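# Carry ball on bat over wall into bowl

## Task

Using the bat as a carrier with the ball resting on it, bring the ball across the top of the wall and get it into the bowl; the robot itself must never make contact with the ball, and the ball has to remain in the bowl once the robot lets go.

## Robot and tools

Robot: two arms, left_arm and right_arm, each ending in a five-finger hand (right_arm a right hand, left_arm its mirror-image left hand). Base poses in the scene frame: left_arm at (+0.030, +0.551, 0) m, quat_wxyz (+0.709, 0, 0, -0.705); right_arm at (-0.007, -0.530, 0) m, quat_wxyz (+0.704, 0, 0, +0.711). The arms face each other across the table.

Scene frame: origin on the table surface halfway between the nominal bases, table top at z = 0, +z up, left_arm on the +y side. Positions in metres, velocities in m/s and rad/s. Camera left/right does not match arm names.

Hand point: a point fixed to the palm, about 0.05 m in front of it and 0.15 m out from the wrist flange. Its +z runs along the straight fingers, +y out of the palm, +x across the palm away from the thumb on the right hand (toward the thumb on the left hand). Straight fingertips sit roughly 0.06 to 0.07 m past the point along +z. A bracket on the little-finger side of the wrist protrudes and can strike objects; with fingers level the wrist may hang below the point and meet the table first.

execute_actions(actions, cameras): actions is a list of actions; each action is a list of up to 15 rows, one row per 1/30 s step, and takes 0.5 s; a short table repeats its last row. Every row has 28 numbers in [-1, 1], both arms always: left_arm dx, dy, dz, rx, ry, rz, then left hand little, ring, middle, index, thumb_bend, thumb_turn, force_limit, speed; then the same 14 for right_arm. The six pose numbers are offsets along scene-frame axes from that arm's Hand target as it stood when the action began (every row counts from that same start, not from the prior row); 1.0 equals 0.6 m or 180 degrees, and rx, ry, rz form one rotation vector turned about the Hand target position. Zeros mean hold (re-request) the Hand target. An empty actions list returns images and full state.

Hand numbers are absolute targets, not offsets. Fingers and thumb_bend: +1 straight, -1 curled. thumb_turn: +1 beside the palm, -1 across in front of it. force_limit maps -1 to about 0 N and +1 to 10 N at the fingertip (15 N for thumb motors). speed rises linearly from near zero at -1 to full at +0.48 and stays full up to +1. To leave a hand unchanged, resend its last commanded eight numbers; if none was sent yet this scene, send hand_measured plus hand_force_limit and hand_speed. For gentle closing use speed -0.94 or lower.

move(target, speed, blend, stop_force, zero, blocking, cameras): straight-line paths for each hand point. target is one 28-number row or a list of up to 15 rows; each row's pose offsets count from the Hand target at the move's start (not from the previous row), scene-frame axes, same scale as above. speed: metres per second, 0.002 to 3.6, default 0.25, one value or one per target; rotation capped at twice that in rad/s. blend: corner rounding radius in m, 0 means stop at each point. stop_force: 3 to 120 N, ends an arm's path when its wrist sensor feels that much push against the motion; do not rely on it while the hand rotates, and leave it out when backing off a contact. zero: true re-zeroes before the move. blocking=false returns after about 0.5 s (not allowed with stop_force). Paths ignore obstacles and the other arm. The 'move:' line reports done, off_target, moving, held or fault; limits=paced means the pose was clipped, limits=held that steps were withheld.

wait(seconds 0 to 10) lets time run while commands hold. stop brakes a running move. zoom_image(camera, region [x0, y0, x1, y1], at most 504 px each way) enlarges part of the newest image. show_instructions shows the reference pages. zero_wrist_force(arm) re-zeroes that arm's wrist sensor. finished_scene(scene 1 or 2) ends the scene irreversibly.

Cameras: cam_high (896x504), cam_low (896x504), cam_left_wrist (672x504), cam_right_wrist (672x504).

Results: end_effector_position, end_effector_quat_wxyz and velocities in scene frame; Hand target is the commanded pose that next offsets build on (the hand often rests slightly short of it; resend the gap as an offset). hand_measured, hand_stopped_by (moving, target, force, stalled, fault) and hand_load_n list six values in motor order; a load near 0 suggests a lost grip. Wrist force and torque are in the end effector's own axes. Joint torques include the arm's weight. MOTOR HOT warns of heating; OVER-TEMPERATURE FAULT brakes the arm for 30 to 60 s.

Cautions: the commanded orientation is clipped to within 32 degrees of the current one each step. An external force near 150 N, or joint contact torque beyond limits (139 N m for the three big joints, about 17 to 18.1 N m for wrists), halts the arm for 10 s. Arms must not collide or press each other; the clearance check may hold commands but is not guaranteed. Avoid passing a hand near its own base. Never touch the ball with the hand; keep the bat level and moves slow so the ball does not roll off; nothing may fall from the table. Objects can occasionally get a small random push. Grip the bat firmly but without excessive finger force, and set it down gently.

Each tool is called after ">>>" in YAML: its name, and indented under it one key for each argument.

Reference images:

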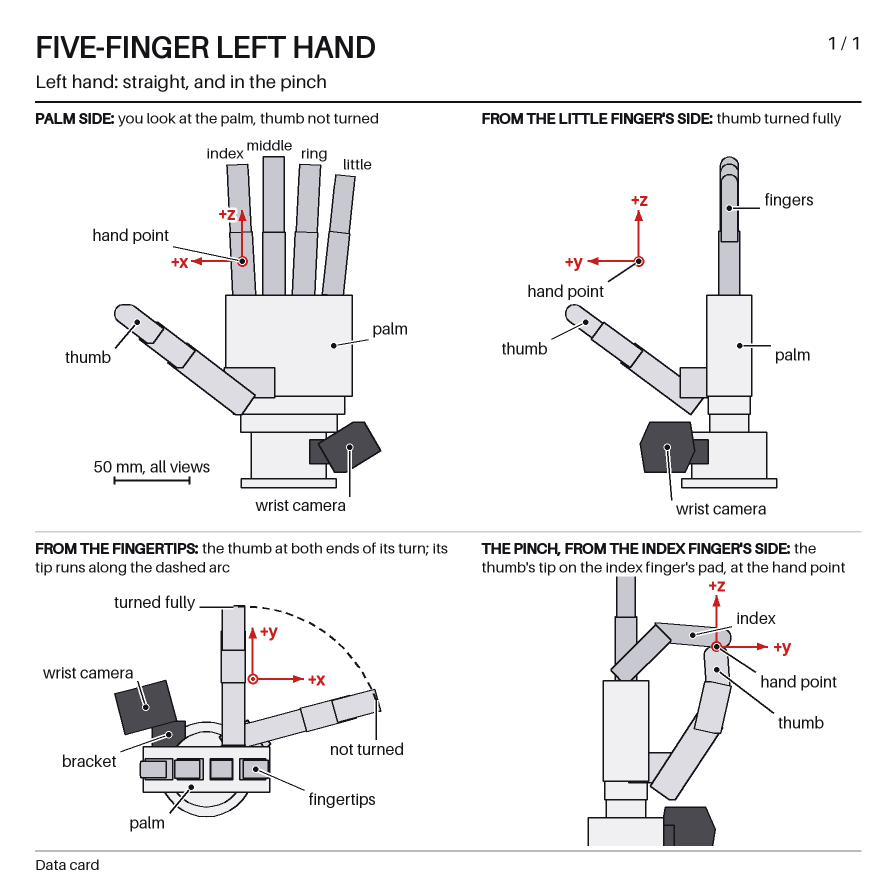

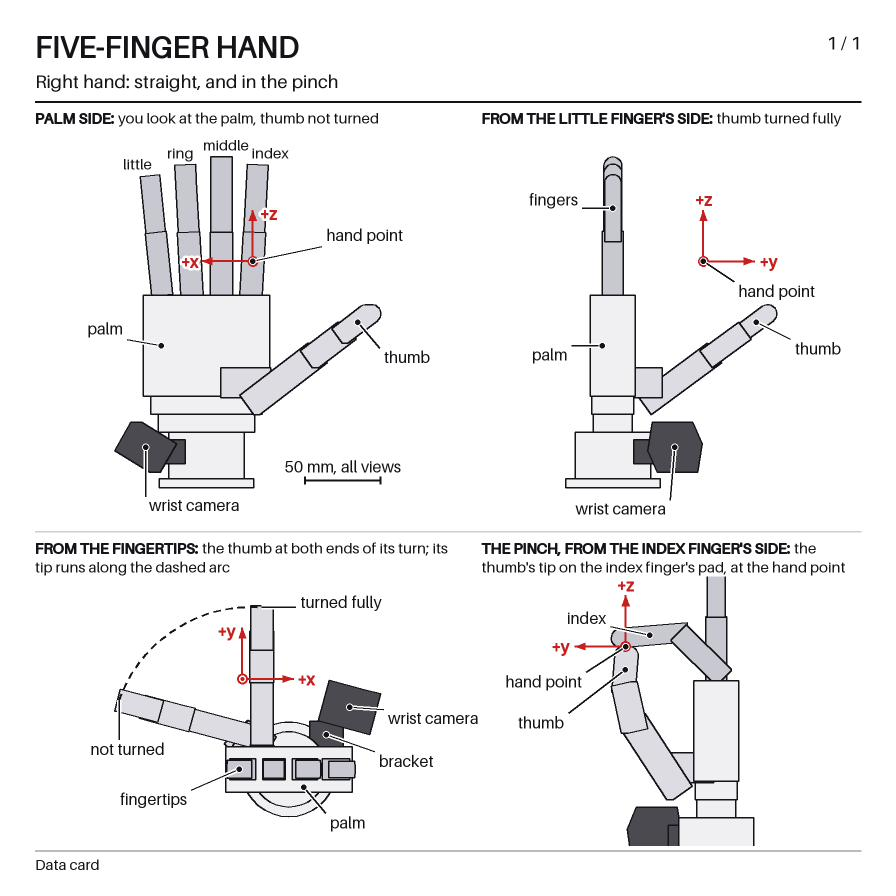

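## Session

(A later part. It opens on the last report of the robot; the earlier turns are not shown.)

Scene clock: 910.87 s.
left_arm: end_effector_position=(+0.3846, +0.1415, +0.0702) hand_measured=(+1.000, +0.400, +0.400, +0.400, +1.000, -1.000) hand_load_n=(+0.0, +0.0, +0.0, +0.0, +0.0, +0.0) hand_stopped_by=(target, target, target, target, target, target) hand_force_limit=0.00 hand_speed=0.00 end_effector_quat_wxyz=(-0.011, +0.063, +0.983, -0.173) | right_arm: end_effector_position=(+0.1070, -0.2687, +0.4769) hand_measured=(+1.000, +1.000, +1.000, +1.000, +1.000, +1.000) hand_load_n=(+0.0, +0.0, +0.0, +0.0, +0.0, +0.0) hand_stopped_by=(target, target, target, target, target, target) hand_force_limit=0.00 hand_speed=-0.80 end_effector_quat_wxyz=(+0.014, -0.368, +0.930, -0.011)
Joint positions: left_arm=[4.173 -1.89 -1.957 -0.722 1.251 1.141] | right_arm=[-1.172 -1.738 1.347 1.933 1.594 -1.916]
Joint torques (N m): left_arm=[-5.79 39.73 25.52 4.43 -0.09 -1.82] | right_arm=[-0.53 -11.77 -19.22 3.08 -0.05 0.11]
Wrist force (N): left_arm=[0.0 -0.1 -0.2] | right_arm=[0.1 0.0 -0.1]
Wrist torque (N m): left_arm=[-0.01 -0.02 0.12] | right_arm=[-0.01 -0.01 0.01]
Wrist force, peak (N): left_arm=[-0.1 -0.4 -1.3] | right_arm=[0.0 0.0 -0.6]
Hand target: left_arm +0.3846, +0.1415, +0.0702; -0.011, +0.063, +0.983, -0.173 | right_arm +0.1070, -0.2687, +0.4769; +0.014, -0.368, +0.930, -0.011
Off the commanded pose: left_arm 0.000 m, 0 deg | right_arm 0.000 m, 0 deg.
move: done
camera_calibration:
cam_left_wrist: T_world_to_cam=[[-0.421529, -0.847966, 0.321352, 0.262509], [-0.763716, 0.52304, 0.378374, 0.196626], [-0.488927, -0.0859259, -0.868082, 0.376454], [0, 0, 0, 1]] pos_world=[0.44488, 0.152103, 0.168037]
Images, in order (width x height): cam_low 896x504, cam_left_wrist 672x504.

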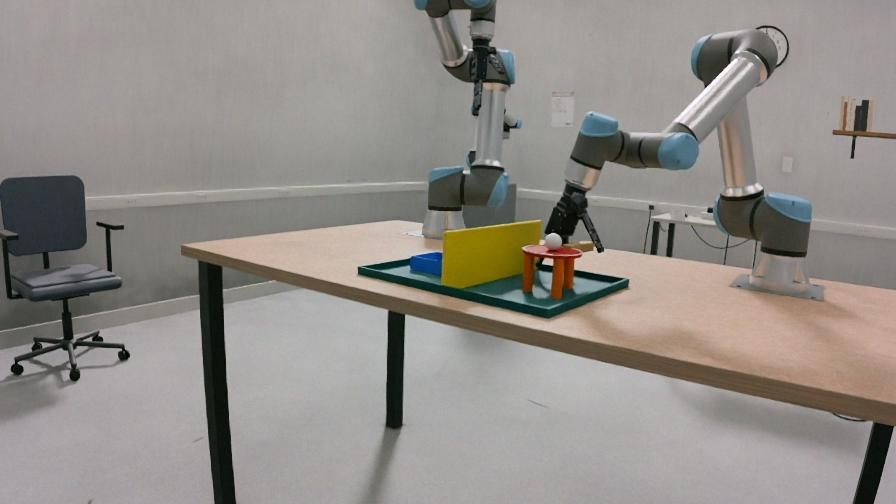

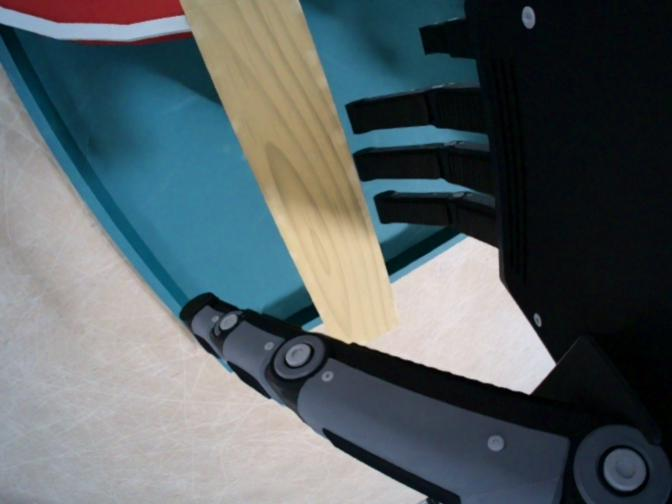

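>>> move:
  target: [0.0072,0.0562,0,0,0,0,1,0.4,0.4,0.4,1,-1,0,0,0,0,0,0,0,0,1,1,1,1,1,1,0,-0.8]
  speed: 0.05
  cameras: ["cam_left_wrist","cam_low","cam_high"]

Scene clock: 971.07 s.
left_arm: end_effector_position=(+0.3889, +0.1753, +0.0703) hand_measured=(+1.000, +0.400, +0.400, +0.400, +1.000, -1.000) hand_load_n=(+0.0, +0.0, +0.0, +0.0, +0.0, +0.0) hand_stopped_by=(target, target, target, target, target, target) hand_force_limit=0.00 hand_speed=0.00 end_effector_quat_wxyz=(-0.011, +0.063, +0.983, -0.173) end_effector_velocity=(+0.001, -0.002, +0.001) end_effector_angular_velocity=(-0.001, -0.001, +0.003) | right_arm: end_effector_position=(+0.1070, -0.2687, +0.4769) hand_measured=(+1.000, +1.000, +1.000, +1.000, +1.000, +1.000) hand_load_n=(+0.0, +0.0, +0.0, +0.0, +0.0, +0.0) hand_stopped_by=(target, target, target, target, target, target) hand_force_limit=0.00 hand_speed=-0.80 end_effector_quat_wxyz=(+0.014, -0.368, +0.930, -0.011)
Joint positions: left_arm=[4.234 -1.846 -2.013 -0.731 1.243 1.205] | right_arm=[-1.172 -1.738 1.347 1.933 1.594 -1.916]
Joint velocities: left_arm=[-0.003 -0.002 0.005 0 0 -0.006] | right_arm=[within noise]
Joint torques (N m): left_arm=[-7.1 20.22 24.52 2.7 -1.31 -1.89] | right_arm=[-0.74 -11.6 -20.25 3.01 0.17 0.21]
Wrist force (N): left_arm=[0.3 0.0 -0.2] | right_arm=[-0.3 0.0 -0.3]
Wrist torque (N m): left_arm=[0.01 -0.07 0.00] | right_arm=[0.01 0.07 -0.02]
Wrist force, peak (N): left_arm=[0.1 0.4 -0.8] | right_arm=[-0.4 0.5 -0.1]
Hand target: left_arm +0.3890, +0.1752, +0.0702; -0.011, +0.063, +0.983, -0.173 | right_arm +0.1070, -0.2687, +0.4769; +0.014, -0.368, +0.930, -0.011
Off the commanded pose: left_arm 0.000 m, 0 deg | right_arm 0.000 m, 0 deg.
move: done
camera_calibration:
cam_left_wrist: T_world_to_cam=[[-0.421532, -0.847932, 0.321436, 0.292964], [-0.763638, 0.523093, 0.378457, 0.182172], [-0.489047, -0.0859289, -0.868015, 0.381504], [0, 0, 0, 1]] pos_world=[0.44918, 0.185903, 0.168038]
Images, in order (width x height): cam_high 896x504, cam_low 896x504, cam_left_wrist 672x504.

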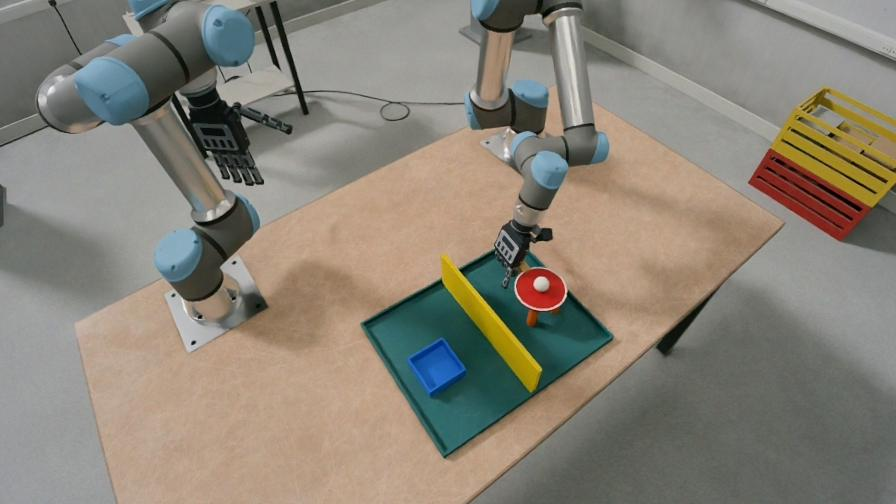

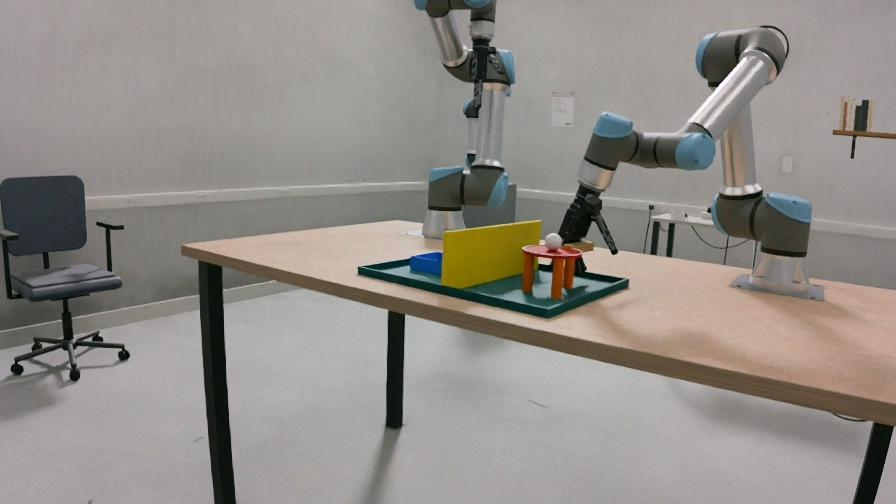

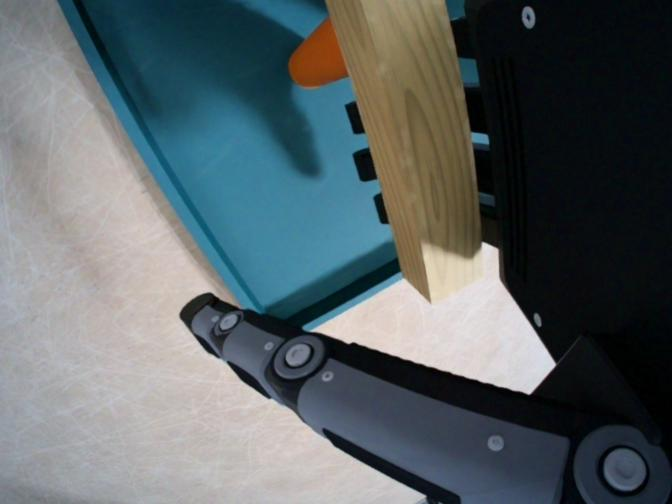

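>>> zoom_image:
  camera: "cam_left_wrist"
  region: [300, 0, 540, 320]

>>> zoom_image:
  camera: "cam_low"
  region: [500, 170, 660, 310]

Scaled by 1.575 from the camera's 672x504 image, which has a finer 960x720 frame.

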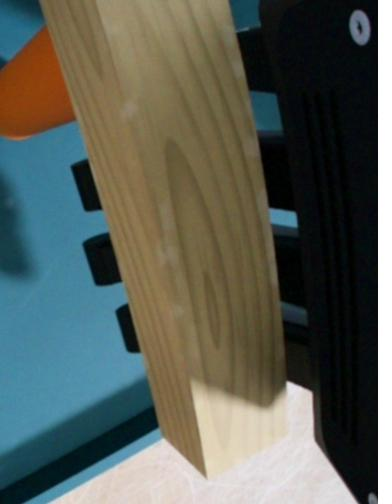

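Scaled by 3.150 from the camera's 896x504 image, which has a finer 1280x720 frame.

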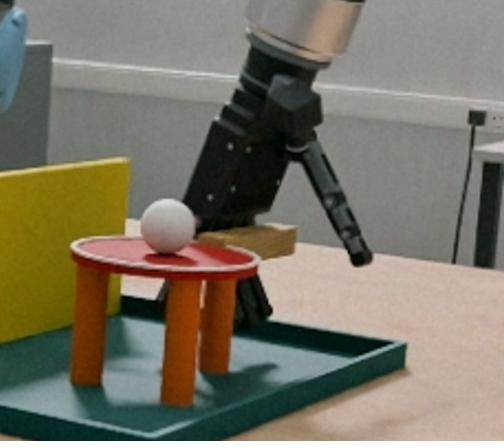

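>>> zoom_image:
  camera: "cam_high"
  region: [480, 220, 600, 340]

>>> zoom_image:
  camera: "cam_low"
  region: [515, 220, 595, 280]

Scaled by 4.200 from the camera's 896x504 image, which has a finer 1280x720 frame.

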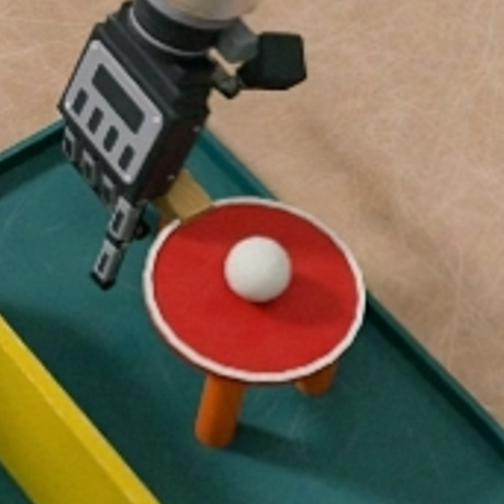

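Scaled by 6.300 from the camera's 896x504 image, which has a finer 1280x720 frame.

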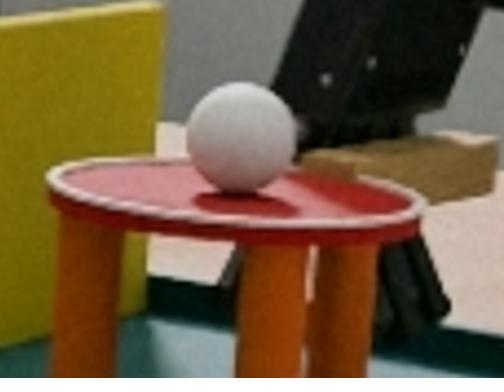

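>>> move:
  target: [0.0015,0.0116,0,0,0,0,1,0.4,0.4,0.4,1,-1,0,0,0,0,0,0,0,0,1,1,1,1,1,1,0,-0.8]
  speed: 0.03
  cameras: ["cam_left_wrist","cam_high","cam_low"]

>>> zoom_image:
  camera: "cam_left_wrist"
  region: [300, 0, 540, 320]

>>> zoom_image:
  camera: "cam_high"
  region: [480, 220, 600, 340]

>>> zoom_image:
  camera: "cam_low"
  region: [515, 220, 595, 280]

Scene clock: 1011.00 s.
left_arm: end_effector_position=(+0.3899, +0.1823, +0.0702) hand_measured=(+1.000, +0.400, +0.400, +0.400, +1.000, -1.000) hand_load_n=(+0.0, +0.0, +0.0, +0.0, +0.0, +0.0) hand_stopped_by=(target, target, target, target, target, target) hand_force_limit=0.00 hand_speed=0.00 end_effector_quat_wxyz=(-0.011, +0.063, +0.983, -0.173) | right_arm: end_effector_position=(+0.1070, -0.2687, +0.4769) hand_measured=(+1.000, +1.000, +1.000, +1.000, +1.000, +1.000) hand_load_n=(+0.0, +0.0, +0.0, +0.0, +0.0, +0.0) hand_stopped_by=(target, target, target, target, target, target) hand_force_limit=0.00 hand_speed=-0.80 end_effector_quat_wxyz=(+0.014, -0.368, +0.930, -0.011)
Joint positions: left_arm=[4.247 -1.837 -2.024 -0.733 1.242 1.219] | right_arm=[-1.172 -1.738 1.347 1.933 1.594 -1.916]
Joint torques (N m): left_arm=[-5.7 28.34 18.79 1.27 -2.07 -0.06] | right_arm=[0.14 -12.1 -21.11 3.06 0.21 0.18]
Wrist force (N): left_arm=[-0.1 0.1 -0.4] | right_arm=[0.0 -0.1 0.0]
Wrist torque (N m): left_arm=[0.04 -0.01 -0.03] | right_arm=[-0.02 0.00 0.00]
Wrist force, peak (N): left_arm=[-0.2 0.2 -0.7] | right_arm=[-0.3 0.1 -0.5]
Hand target: left_arm +0.3899, +0.1822, +0.0702; -0.011, +0.063, +0.983, -0.173 | right_arm +0.1070, -0.2687, +0.4769; +0.014, -0.368, +0.930, -0.011
Off the commanded pose: left_arm 0.000 m, 0 deg | right_arm 0.000 m, 0 deg.
move: done
camera_calibration:
cam_left_wrist: T_world_to_cam=[[-0.421594, -0.847921, 0.321384, 0.299313], [-0.76368, 0.523112, 0.378347, 0.179231], [-0.488928, -0.0859263, -0.868082, 0.382502], [0, 0, 0, 1]] pos_world=[0.45008, 0.192903, 0.168037]
Images, in order (width x height): cam_high 896x504, cam_low 896x504, cam_left_wrist 672x504.

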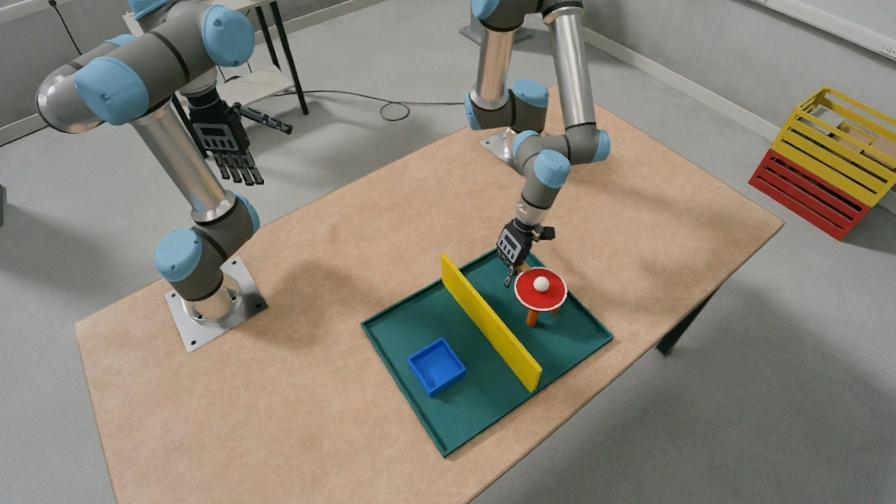

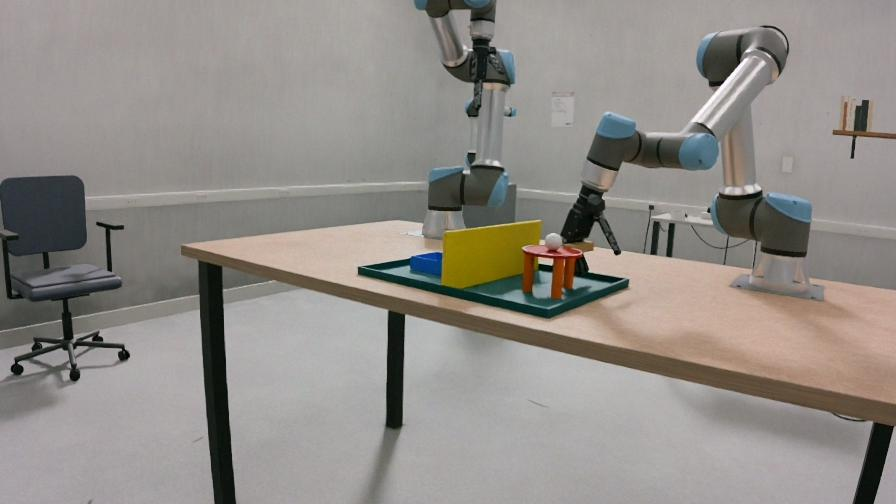

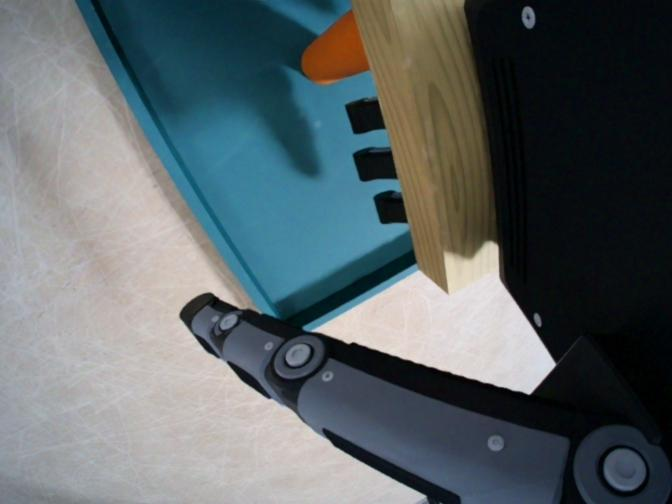

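Scaled by 1.575 from the camera's 672x504 image, which has a finer 960x720 frame.

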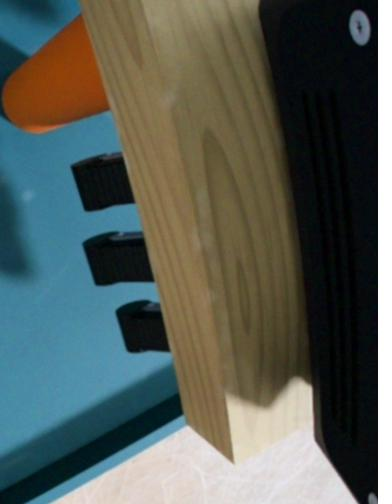

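Scaled by 4.200 from the camera's 896x504 image, which has a finer 1280x720 frame.

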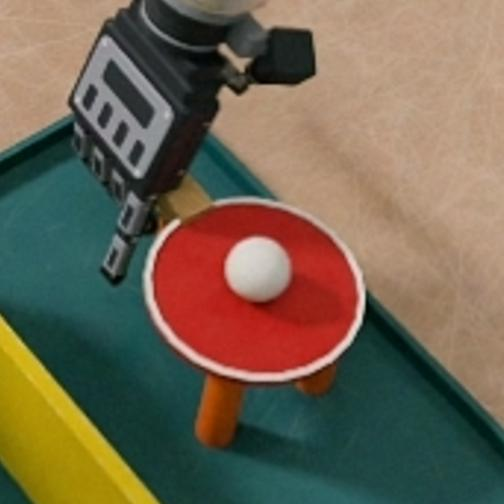

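Scaled by 6.300 from the camera's 896x504 image, which has a finer 1280x720 frame.

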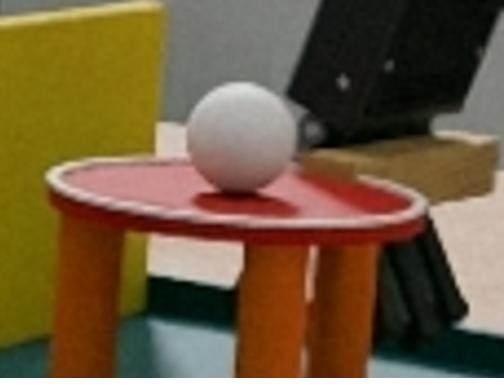

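>>> execute_actions:
  actions:
    - [[0,0,0,0,0,0,1,0.4,0.4,0.4,-0.15,-1,-0.7,-0.9,0,0,0,0,0,0,1,1,1,1,1,1,0,-0.8]]

>>> wait:
  seconds: 5
  cameras: ["cam_left_wrist"]

Scene clock: 1022.73 s.
left_arm: end_effector_position=(+0.3899, +0.1822, +0.0702) hand_measured=(+1.000, +0.400, +0.400, +0.400, +0.510, -1.000) hand_load_n=(+0.0, +0.0, +0.0, +0.0, +0.0, +0.0) hand_stopped_by=(target, target, target, target, moving, target) hand_force_limit=-0.70 hand_speed=-0.90 end_effector_quat_wxyz=(-0.011, +0.063, +0.983, -0.173) | right_arm: end_effector_position=(+0.1070, -0.2687, +0.4769) hand_measured=(+1.000, +1.000, +1.000, +1.000, +1.000, +1.000) hand_load_n=(+0.0, +0.0, +0.0, +0.0, +0.0, +0.0) hand_stopped_by=(target, target, target, target, target, target) hand_force_limit=0.00 hand_speed=-0.80 end_effector_quat_wxyz=(+0.014, -0.368, +0.930, -0.011)
Joint positions: left_arm=[4.247 -1.837 -2.023 -0.733 1.242 1.218] | right_arm=[-1.172 -1.738 1.347 1.933 1.594 -1.916]
Joint torques (N m): left_arm=[-6.74 21.19 24.73 4.11 0.16 -1.52] | right_arm=[-0.78 -12.52 -20.99 3.35 0.03 0.14]
Wrist force (N): left_arm=[-0.1 0.1 -0.3] | right_arm=[0.0 -0.1 0.0]
Wrist torque (N m): left_arm=[0.03 0.00 -0.03] | right_arm=[-0.02 0.01 0.00]
Wrist force, peak (N): left_arm=[0.1 0.0 -0.8] | right_arm=[0.5 0.0 -0.3]
Hand target: left_arm +0.3899, +0.1822, +0.0702; -0.011, +0.063, +0.983, -0.173 | right_arm +0.1070, -0.2687, +0.4769; +0.014, -0.368, +0.930, -0.011
Off the commanded pose: left_arm 0.000 m, 0 deg | right_arm 0.000 m, 0 deg.
not at rest: the robot was still moving 3 seconds after this call's last action.

Scene clock: 1027.73 s.
left_arm: end_effector_position=(+0.3899, +0.1822, +0.0702) hand_measured=(+1.000, +0.400, +0.400, +0.400, -0.150, -1.000) hand_load_n=(+0.0, +0.0, +0.0, +0.0, +0.0, +0.0) hand_stopped_by=(target, target, target, target, target, target) hand_force_limit=-0.70 hand_speed=-0.90 end_effector_quat_wxyz=(-0.011, +0.063, +0.983, -0.173) | right_arm: end_effector_position=(+0.1070, -0.2687, +0.4769) hand_measured=(+1.000, +1.000, +1.000, +1.000, +1.000, +1.000) hand_load_n=(+0.0, +0.0, +0.0, +0.0, +0.0, +0.5) hand_stopped_by=(target, target, target, target, target, target) hand_force_limit=0.00 hand_speed=-0.80 end_effector_quat_wxyz=(+0.014, -0.368, +0.930, -0.011)
Joint positions: left_arm=[4.247 -1.837 -2.023 -0.733 1.242 1.218] | right_arm=[-1.172 -1.738 1.347 1.933 1.594 -1.916]
Joint torques (N m): left_arm=[-7.53 20.66 24.73 4.24 -0.11 -1.53] | right_arm=[-1.15 -12.97 -20.85 3.4 0.08 0.04]
Wrist force (N): left_arm=[0.2 0.0 -0.4] | right_arm=[0.0 0.1 -0.2]
Wrist torque (N m): left_arm=[0.00 -0.05 -0.02] | right_arm=[0.02 0.01 0.00]
Wrist force, peak (N): left_arm=[0.0 0.4 -0.8] | right_arm=[0.1 0.1 -0.6]
Hand target: left_arm +0.3899, +0.1822, +0.0702; -0.011, +0.063, +0.983, -0.173 | right_arm +0.1070, -0.2687, +0.4769; +0.014, -0.368, +0.930, -0.011
Off the commanded pose: left_arm 0.000 m, 0 deg | right_arm 0.000 m, 0 deg.
wait: 5.00 s; at rest by 4.70 s
camera_calibration:
cam_left_wrist: T_world_to_cam=[[-0.421529, -0.847966, 0.321352, 0.299128], [-0.763716, 0.52304, 0.378374, 0.179362], [-0.488927, -0.0859259, -0.868082, 0.382485], [0, 0, 0, 1]] pos_world=[0.45008, 0.192703, 0.168037]
Images, in order (width x height): cam_left_wrist 672x504.

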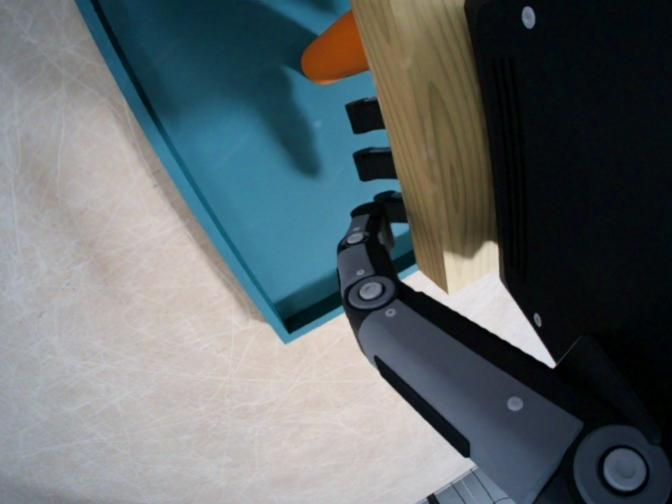

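>>> move:
  target: [0,0,0.0092,0,0,0,1,0.4,0.4,0.4,-0.15,-1,-0.7,-0.9,0,0,0,0,0,0,1,1,1,1,1,1,0,-0.8]
  speed: 0.03

>>> execute_actions:
  actions:
    - [[0,0,0,0,0,0,1,0.3,0.3,0.3,-0.15,-1,-0.8,-0.94,0,0,0,0,0,0,1,1,1,1,1,1,0,-0.8]]
  cameras: ["cam_left_wrist","cam_low"]

>>> zoom_image:
  camera: "cam_low"
  region: [515, 220, 595, 280]

Scene clock: 1146.60 s.
left_arm: end_effector_position=(+0.3899, +0.1822, +0.0759) hand_measured=(+1.000, +0.400, +0.400, +0.400, -0.150, -1.000) hand_load_n=(+0.0, +0.0, +0.5, +0.0, +0.0, +0.0) hand_stopped_by=(target, target, target, target, target, target) hand_force_limit=-0.70 hand_speed=-0.90 end_effector_quat_wxyz=(-0.011, +0.063, +0.983, -0.173) | right_arm: end_effector_position=(+0.1070, -0.2687, +0.4769) hand_measured=(+1.000, +1.000, +1.000, +1.000, +1.000, +1.000) hand_load_n=(+0.0, +0.0, +0.0, -0.5, +0.0, +0.0) hand_stopped_by=(target, target, target, target, target, target) hand_force_limit=0.00 hand_speed=-0.80 end_effector_quat_wxyz=(+0.014, -0.368, +0.930, -0.011)
Joint positions: left_arm=[4.247 -1.828 -2.018 -0.749 1.242 1.218] | right_arm=[-1.172 -1.738 1.347 1.933 1.594 -1.916]
Joint torques (N m): left_arm=[-7.38 25.28 20.33 3.34 -0.15 -1.65] | right_arm=[-0.58 -12.81 -20.21 3.07 0.14 0.1]
Wrist force (N): left_arm=[0.0 0.2 -0.3] | right_arm=[0.2 0.0 -0.1]
Wrist torque (N m): left_arm=[0.04 -0.03 -0.02] | right_arm=[0.01 -0.01 0.01]
Wrist force, peak (N): left_arm=[0.2 0.0 -0.8] | right_arm=[0.0 0.1 -0.6]
Hand target: left_arm +0.3899, +0.1822, +0.0758; -0.011, +0.063, +0.983, -0.173 | right_arm +0.1070, -0.2687, +0.4769; +0.014, -0.368, +0.930, -0.011
Off the commanded pose: left_arm 0.000 m, 0 deg | right_arm 0.000 m, 0 deg.
move: done

Scene clock: 1147.43 s.
left_arm: end_effector_position=(+0.3899, +0.1822, +0.0758) hand_measured=(+1.000, +0.300, +0.300, +0.300, -0.150, -1.000) hand_load_n=(+0.0, +0.0, +0.0, +0.0, +0.0, +0.0) hand_stopped_by=(target, target, target, target, target, target) hand_force_limit=-0.80 hand_speed=-0.94 end_effector_quat_wxyz=(-0.011, +0.063, +0.983, -0.173) | right_arm: end_effector_position=(+0.1070, -0.2687, +0.4769) hand_measured=(+1.000, +1.000, +1.000, +1.000, +1.000, +1.000) hand_load_n=(+0.0, +0.0, +0.0, +0.0, +0.0, -0.5) hand_stopped_by=(target, target, target, target, target, target) hand_force_limit=0.00 hand_speed=-0.80 end_effector_quat_wxyz=(+0.014, -0.368, +0.930, -0.011)
Joint positions: left_arm=[4.247 -1.828 -2.018 -0.748 1.242 1.218] | right_arm=[-1.172 -1.738 1.347 1.933 1.594 -1.916]
Joint torques (N m): left_arm=[-5.59 20.2 7.69 4.68 -0.16 -1.25] | right_arm=[-1.3 -12.67 -21.22 3.31 0.26 0.1]
Wrist force (N): left_arm=[0.2 0.1 -0.3] | right_arm=[-0.1 0.1 0.0]
Wrist torque (N m): left_arm=[0.04 -0.05 -0.01] | right_arm=[0.01 0.02 -0.01]
Wrist force, peak (N): left_arm=[0.3 0.3 -0.4] | right_arm=[0.2 0.2 -0.4]
Hand target: left_arm +0.3899, +0.1822, +0.0758; -0.011, +0.063, +0.983, -0.173 | right_arm +0.1070, -0.2687, +0.4769; +0.014, -0.368, +0.930, -0.011
Off the commanded pose: left_arm 0.000 m, 0 deg | right_arm 0.000 m, 0 deg.
camera_calibration:
cam_left_wrist: T_world_to_cam=[[-0.421497, -0.847988, 0.321335, 0.297321], [-0.763735, 0.523004, 0.378387, 0.177256], [-0.488927, -0.0859257, -0.868082, 0.387346], [0, 0, 0, 1]] pos_world=[0.45008, 0.192703, 0.173637]
Images, in order (width x height): cam_low 896x504, cam_left_wrist 672x504.

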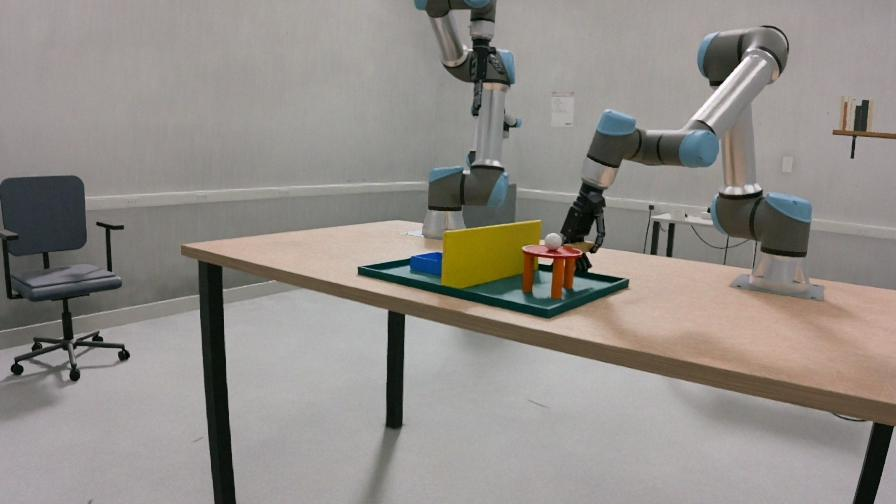

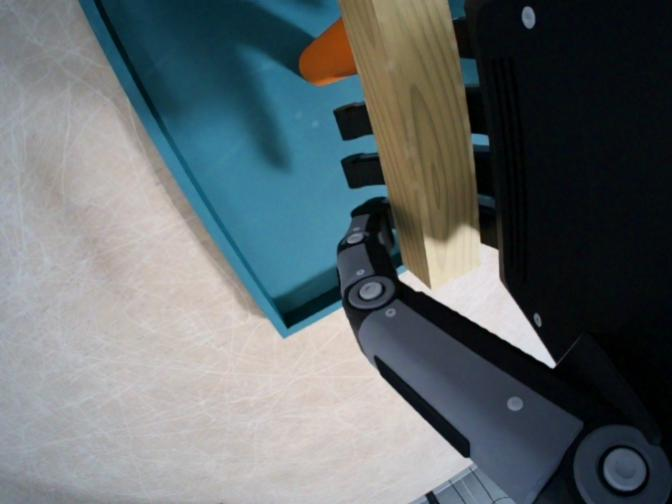

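Scaled by 6.300 from the camera's 896x504 image, which has a finer 1280x720 frame.

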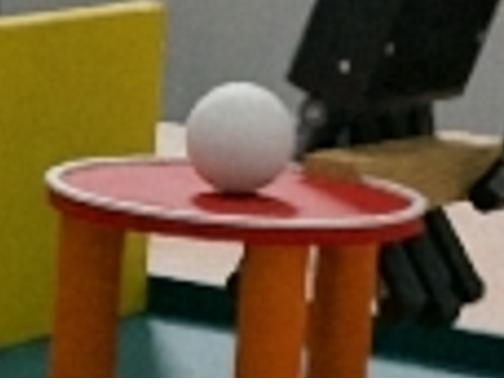

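>>> execute_actions:
  actions:
    - [[0,0,0,0,0,0,1,0.3,0.3,0.3,-0.7,-1,-0.7,-0.94,0,0,0,0,0,0,1,1,1,1,1,1,0,-0.8]]

>>> wait:
  seconds: 3
  cameras: ["cam_left_wrist","cam_low"]

>>> zoom_image:
  camera: "cam_low"
  region: [515, 220, 595, 280]

>>> zoom_image:
  camera: "cam_left_wrist"
  region: [300, 0, 540, 320]

Scene clock: 1155.53 s.
left_arm: end_effector_position=(+0.3899, +0.1822, +0.0758) hand_measured=(+1.000, +0.300, +0.300, +0.300, -0.252, -1.000) hand_load_n=(+0.0, +0.5, +0.0, +0.0, +2.5, +0.5) hand_stopped_by=(target, target, target, target, force, target) hand_force_limit=-0.70 hand_speed=-0.94 end_effector_quat_wxyz=(-0.011, +0.063, +0.983, -0.173) | right_arm: end_effector_position=(+0.1070, -0.2687, +0.4769) hand_measured=(+1.000, +1.000, +1.000, +1.000, +1.000, +1.000) hand_load_n=(+0.0, +0.0, +0.0, +0.0, +0.0, +0.0) hand_stopped_by=(target, target, target, target, target, target) hand_force_limit=0.00 hand_speed=-0.80 end_effector_quat_wxyz=(+0.014, -0.368, +0.930, -0.011)
Joint positions: left_arm=[4.247 -1.828 -2.018 -0.748 1.242 1.218] | right_arm=[-1.172 -1.738 1.347 1.933 1.594 -1.916]
Joint torques (N m): left_arm=[-5.32 19.93 7.1 3.86 0.02 0.59] | right_arm=[-0.2 -13.12 -21.05 3.23 0.12 -0.21]
Wrist force (N): left_arm=[0.0 0.1 0.0] | right_arm=[0.2 -0.1 0.0]
Wrist torque (N m): left_arm=[0.03 -0.02 -0.01] | right_arm=[-0.02 -0.01 0.01]
Wrist force, peak (N): left_arm=[0.2 0.4 -0.5] | right_arm=[0.1 -0.5 -0.2]
Hand target: left_arm +0.3899, +0.1822, +0.0758; -0.011, +0.063, +0.983, -0.173 | right_arm +0.1070, -0.2687, +0.4769; +0.014, -0.368, +0.930, -0.011
Off the commanded pose: left_arm 0.000 m, 0 deg | right_arm 0.000 m, 0 deg.

Scene clock: 1158.53 s.
left_arm: end_effector_position=(+0.3899, +0.1822, +0.0758) hand_measured=(+1.000, +0.300, +0.300, +0.300, -0.252, -1.000) hand_load_n=(+0.0, +0.0, +0.0, +0.5, +2.0, +0.5) hand_stopped_by=(target, target, target, target, force, target) hand_force_limit=-0.70 hand_speed=-0.94 end_effector_quat_wxyz=(-0.011, +0.063, +0.983, -0.173) | right_arm: end_effector_position=(+0.1070, -0.2687, +0.4769) hand_measured=(+1.000, +1.000, +1.000, +1.000, +1.000, +1.000) hand_load_n=(+0.0, +0.0, +0.0, +0.0, +0.0, +0.0) hand_stopped_by=(target, target, target, target, target, target) hand_force_limit=0.00 hand_speed=-0.80 end_effector_quat_wxyz=(+0.014, -0.368, +0.930, -0.011)
Joint positions: left_arm=[4.247 -1.828 -2.018 -0.748 1.242 1.218] | right_arm=[-1.172 -1.738 1.347 1.933 1.594 -1.916]
Joint torques (N m): left_arm=[-3.89 22.53 8.62 3.28 0.08 1.68] | right_arm=[-1.13 -11.93 -21.52 3.34 0.03 -0.12]
Wrist force (N): left_arm=[0.1 0.2 0.3] | right_arm=[-0.3 0.0 -0.5]
Wrist torque (N m): left_arm=[0.03 -0.01 -0.01] | right_arm=[0.03 0.07 -0.02]
Wrist force, peak (N): left_arm=[0.1 0.4 0.5] | right_arm=[0.1 0.3 -0.7]
Hand target: left_arm +0.3899, +0.1822, +0.0758; -0.011, +0.063, +0.983, -0.173 | right_arm +0.1070, -0.2687, +0.4769; +0.014, -0.368, +0.930, -0.011
Off the commanded pose: left_arm 0.000 m, 0 deg | right_arm 0.000 m, 0 deg.
wait: 3.00 s; at rest by 0.17 s
camera_calibration:
cam_left_wrist: T_world_to_cam=[[-0.421529, -0.847966, 0.321352, 0.297329], [-0.763716, 0.52304, 0.378374, 0.177243], [-0.488927, -0.0859259, -0.868082, 0.387346], [0, 0, 0, 1]] pos_world=[0.45008, 0.192703, 0.173637]
Images, in order (width x height): cam_low 896x504, cam_left_wrist 672x504.

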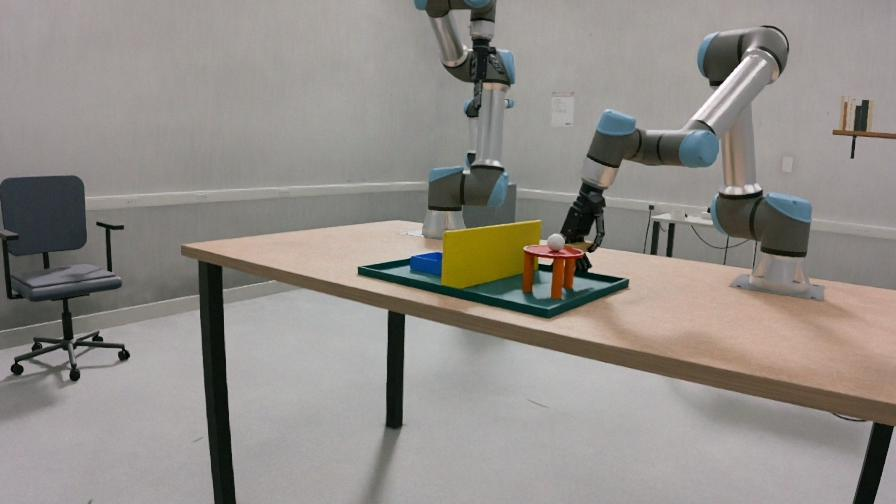

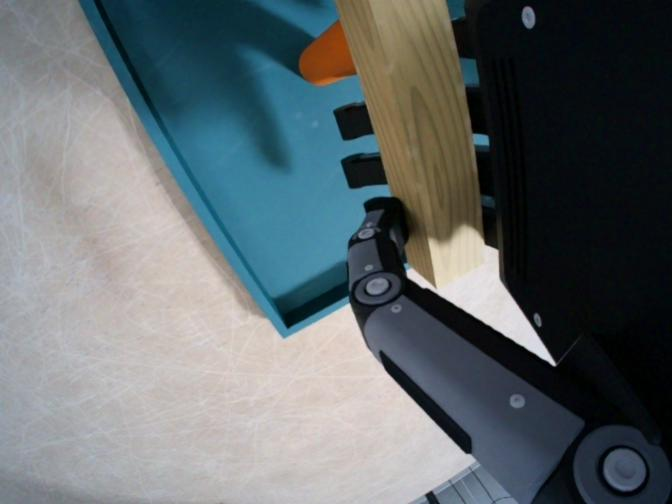

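Scaled by 6.300 from the camera's 896x504 image, which has a finer 1280x720 frame.

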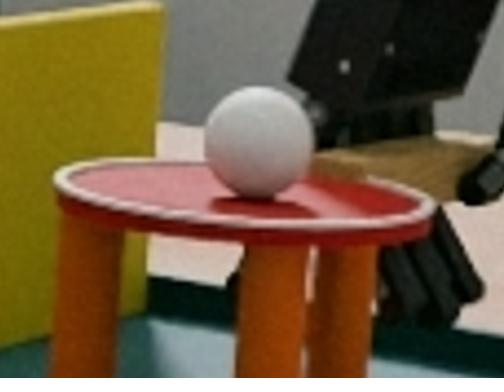

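Scaled by 1.575 from the camera's 672x504 image, which has a finer 960x720 frame.

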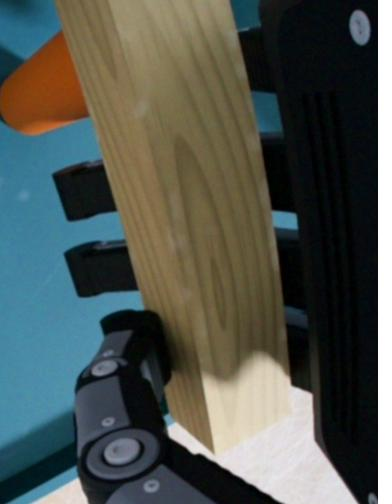

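>>> wait:
  seconds: 0.1
  cameras: ["cam_high","cam_low"]

>>> zoom_image:
  camera: "cam_low"
  region: [515, 220, 595, 280]

>>> zoom_image:
  camera: "cam_high"
  region: [480, 220, 600, 340]

Scene clock: 1167.43 s.
left_arm: end_effector_position=(+0.3899, +0.1822, +0.0758) hand_measured=(+1.000, +0.300, +0.300, +0.300, -0.252, -1.000) hand_load_n=(+0.0, +0.5, +0.0, +0.0, +2.5, +0.0) hand_stopped_by=(target, target, target, target, force, target) hand_force_limit=-0.70 hand_speed=-0.94 end_effector_quat_wxyz=(-0.011, +0.063, +0.983, -0.173) | right_arm: end_effector_position=(+0.1070, -0.2687, +0.4769) hand_measured=(+1.000, +1.000, +1.000, +1.000, +1.000, +1.000) hand_load_n=(+0.0, +0.0, +0.0, +0.0, -0.5, +0.0) hand_stopped_by=(target, target, target, target, target, target) hand_force_limit=0.00 hand_speed=-0.80 end_effector_quat_wxyz=(+0.014, -0.368, +0.930, -0.011)
Joint positions: left_arm=[4.247 -1.828 -2.018 -0.748 1.242 1.218] | right_arm=[-1.172 -1.738 1.347 1.933 1.594 -1.916]
Joint torques (N m): left_arm=[-2.28 23.56 9.36 2.89 -0.11 1.78] | right_arm=[-1.05 -12.94 -21.61 3.57 0.19 -0.05]
Wrist force (N): left_arm=[0.1 0.3 0.1] | right_arm=[-0.1 0.1 0.1]
Wrist torque (N m): left_arm=[0.04 -0.03 0.00] | right_arm=[0.00 0.02 0.00]
Wrist force, peak (N): left_arm=[0.4 0.2 0.3] | right_arm=[-0.3 -0.3 -0.4]
Hand target: left_arm +0.3899, +0.1822, +0.0758; -0.011, +0.063, +0.983, -0.173 | right_arm +0.1070, -0.2687, +0.4769; +0.014, -0.368, +0.930, -0.011
Off the commanded pose: left_arm 0.000 m, 0 deg | right_arm 0.000 m, 0 deg.
wait: 0.10 s; at rest from the start
Images, in order (width x height): cam_high 896x504, cam_low 896x504.

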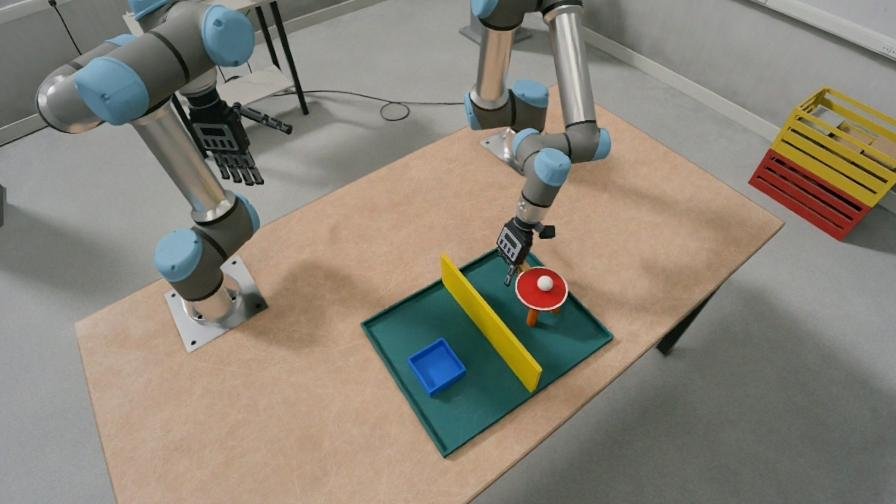

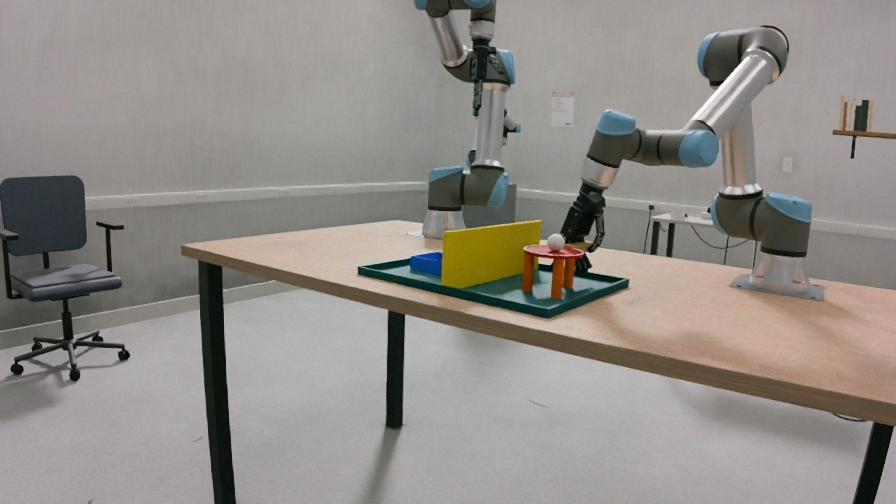

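Scaled by 6.300 from the camera's 896x504 image, which has a finer 1280x720 frame.

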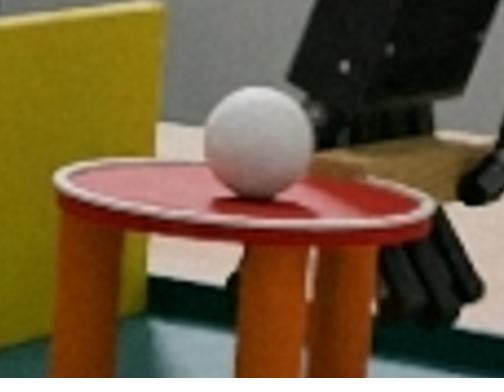

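Scaled by 4.200 from the camera's 896x504 image, which has a finer 1280x720 frame.

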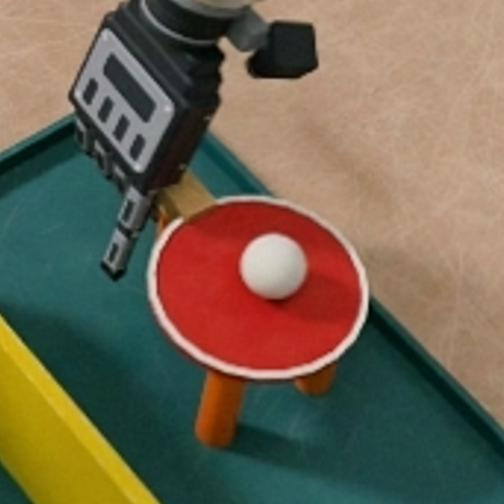

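>>> execute_actions:
  actions:
    - [[0,0,0,0,0,0,1,0.3,0.3,0.3,-0.6,-1,-0.2,-0.94,0,0,0,0,0,0,1,1,1,1,1,1,0,-0.8]]
  cameras: ["cam_left_wrist","cam_low"]

>>> zoom_image:
  camera: "cam_low"
  region: [515, 220, 595, 280]

>>> zoom_image:
  camera: "cam_left_wrist"
  region: [300, 0, 540, 320]

Scene clock: 1179.43 s.
left_arm: end_effector_position=(+0.3899, +0.1822, +0.0758) hand_measured=(+1.000, +0.300, +0.300, +0.300, -0.264, -1.000) hand_load_n=(+0.0, +0.5, +0.0, +1.0, +6.0, +1.0) hand_stopped_by=(target, target, target, target, force, target) hand_force_limit=-0.20 hand_speed=-0.94 end_effector_quat_wxyz=(-0.011, +0.063, +0.983, -0.173) | right_arm: end_effector_position=(+0.1070, -0.2687, +0.4769) hand_measured=(+1.000, +1.000, +1.000, +1.000, +1.000, +1.000) hand_load_n=(+0.0, +0.0, +0.0, +0.0, +0.0, +0.0) hand_stopped_by=(target, target, target, target, target, target) hand_force_limit=0.00 hand_speed=-0.80 end_effector_quat_wxyz=(+0.014, -0.368, +0.930, -0.011)
Joint positions: left_arm=[4.247 -1.828 -2.018 -0.748 1.242 1.218] | right_arm=[-1.172 -1.738 1.347 1.933 1.594 -1.916]
Joint torques (N m): left_arm=[-0.97 25.39 10.33 2.64 -0.17 1.5] | right_arm=[0.67 -13.16 -21.83 3.39 -0.23 -0.05]
Wrist force (N): left_arm=[0.4 0.3 -0.2] | right_arm=[-0.2 0.1 -0.3]
Wrist torque (N m): left_arm=[0.09 -0.08 0.01] | right_arm=[0.03 0.04 -0.01]
Wrist force, peak (N): left_arm=[0.4 -0.1 -0.4] | right_arm=[-0.4 -0.2 -0.4]
Hand target: left_arm +0.3899, +0.1822, +0.0758; -0.011, +0.063, +0.983, -0.173 | right_arm +0.1070, -0.2687, +0.4769; +0.014, -0.368, +0.930, -0.011
Off the commanded pose: left_arm 0.000 m, 0 deg | right_arm 0.000 m, 0 deg.
camera_calibration:
cam_left_wrist: T_world_to_cam=[[-0.421529, -0.847966, 0.321352, 0.297329], [-0.763716, 0.52304, 0.378374, 0.177243], [-0.488927, -0.0859259, -0.868082, 0.387346], [0, 0, 0, 1]] pos_world=[0.45008, 0.192703, 0.173637]
Images, in order (width x height): cam_low 896x504, cam_left_wrist 672x504.

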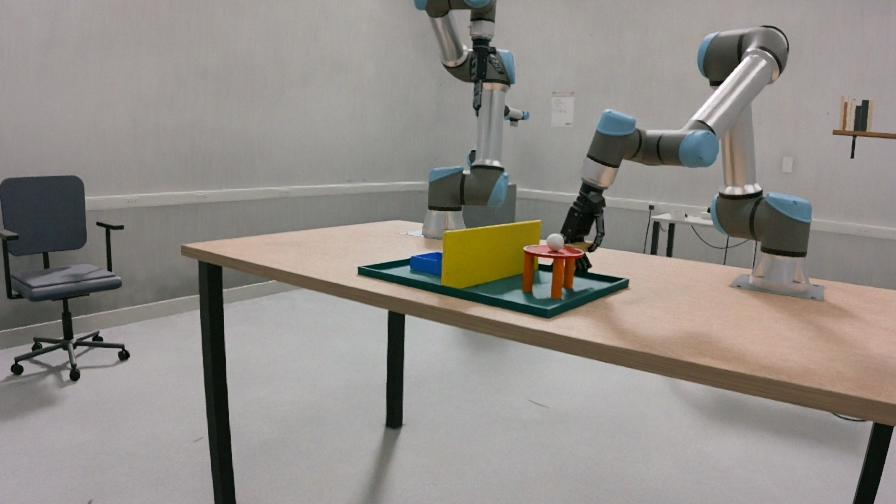

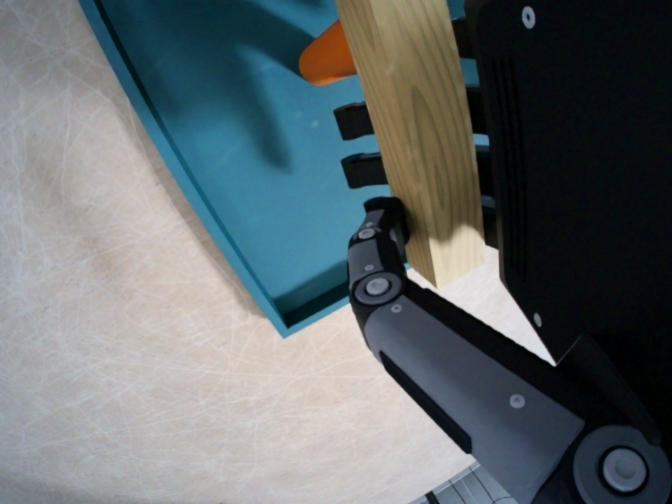

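Scaled by 6.300 from the camera's 896x504 image, which has a finer 1280x720 frame.

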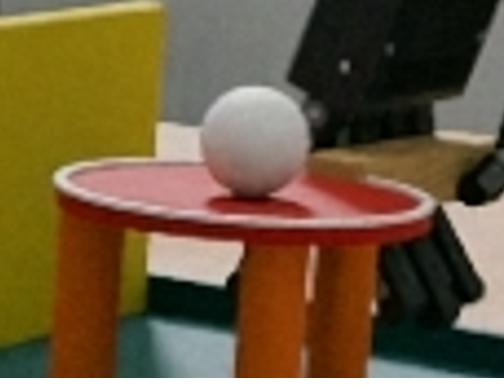

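Scaled by 1.575 from the camera's 672x504 image, which has a finer 960x720 frame.

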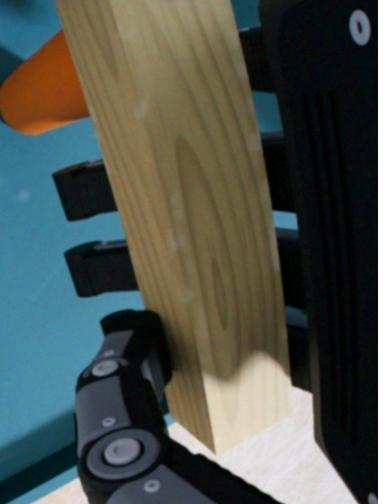

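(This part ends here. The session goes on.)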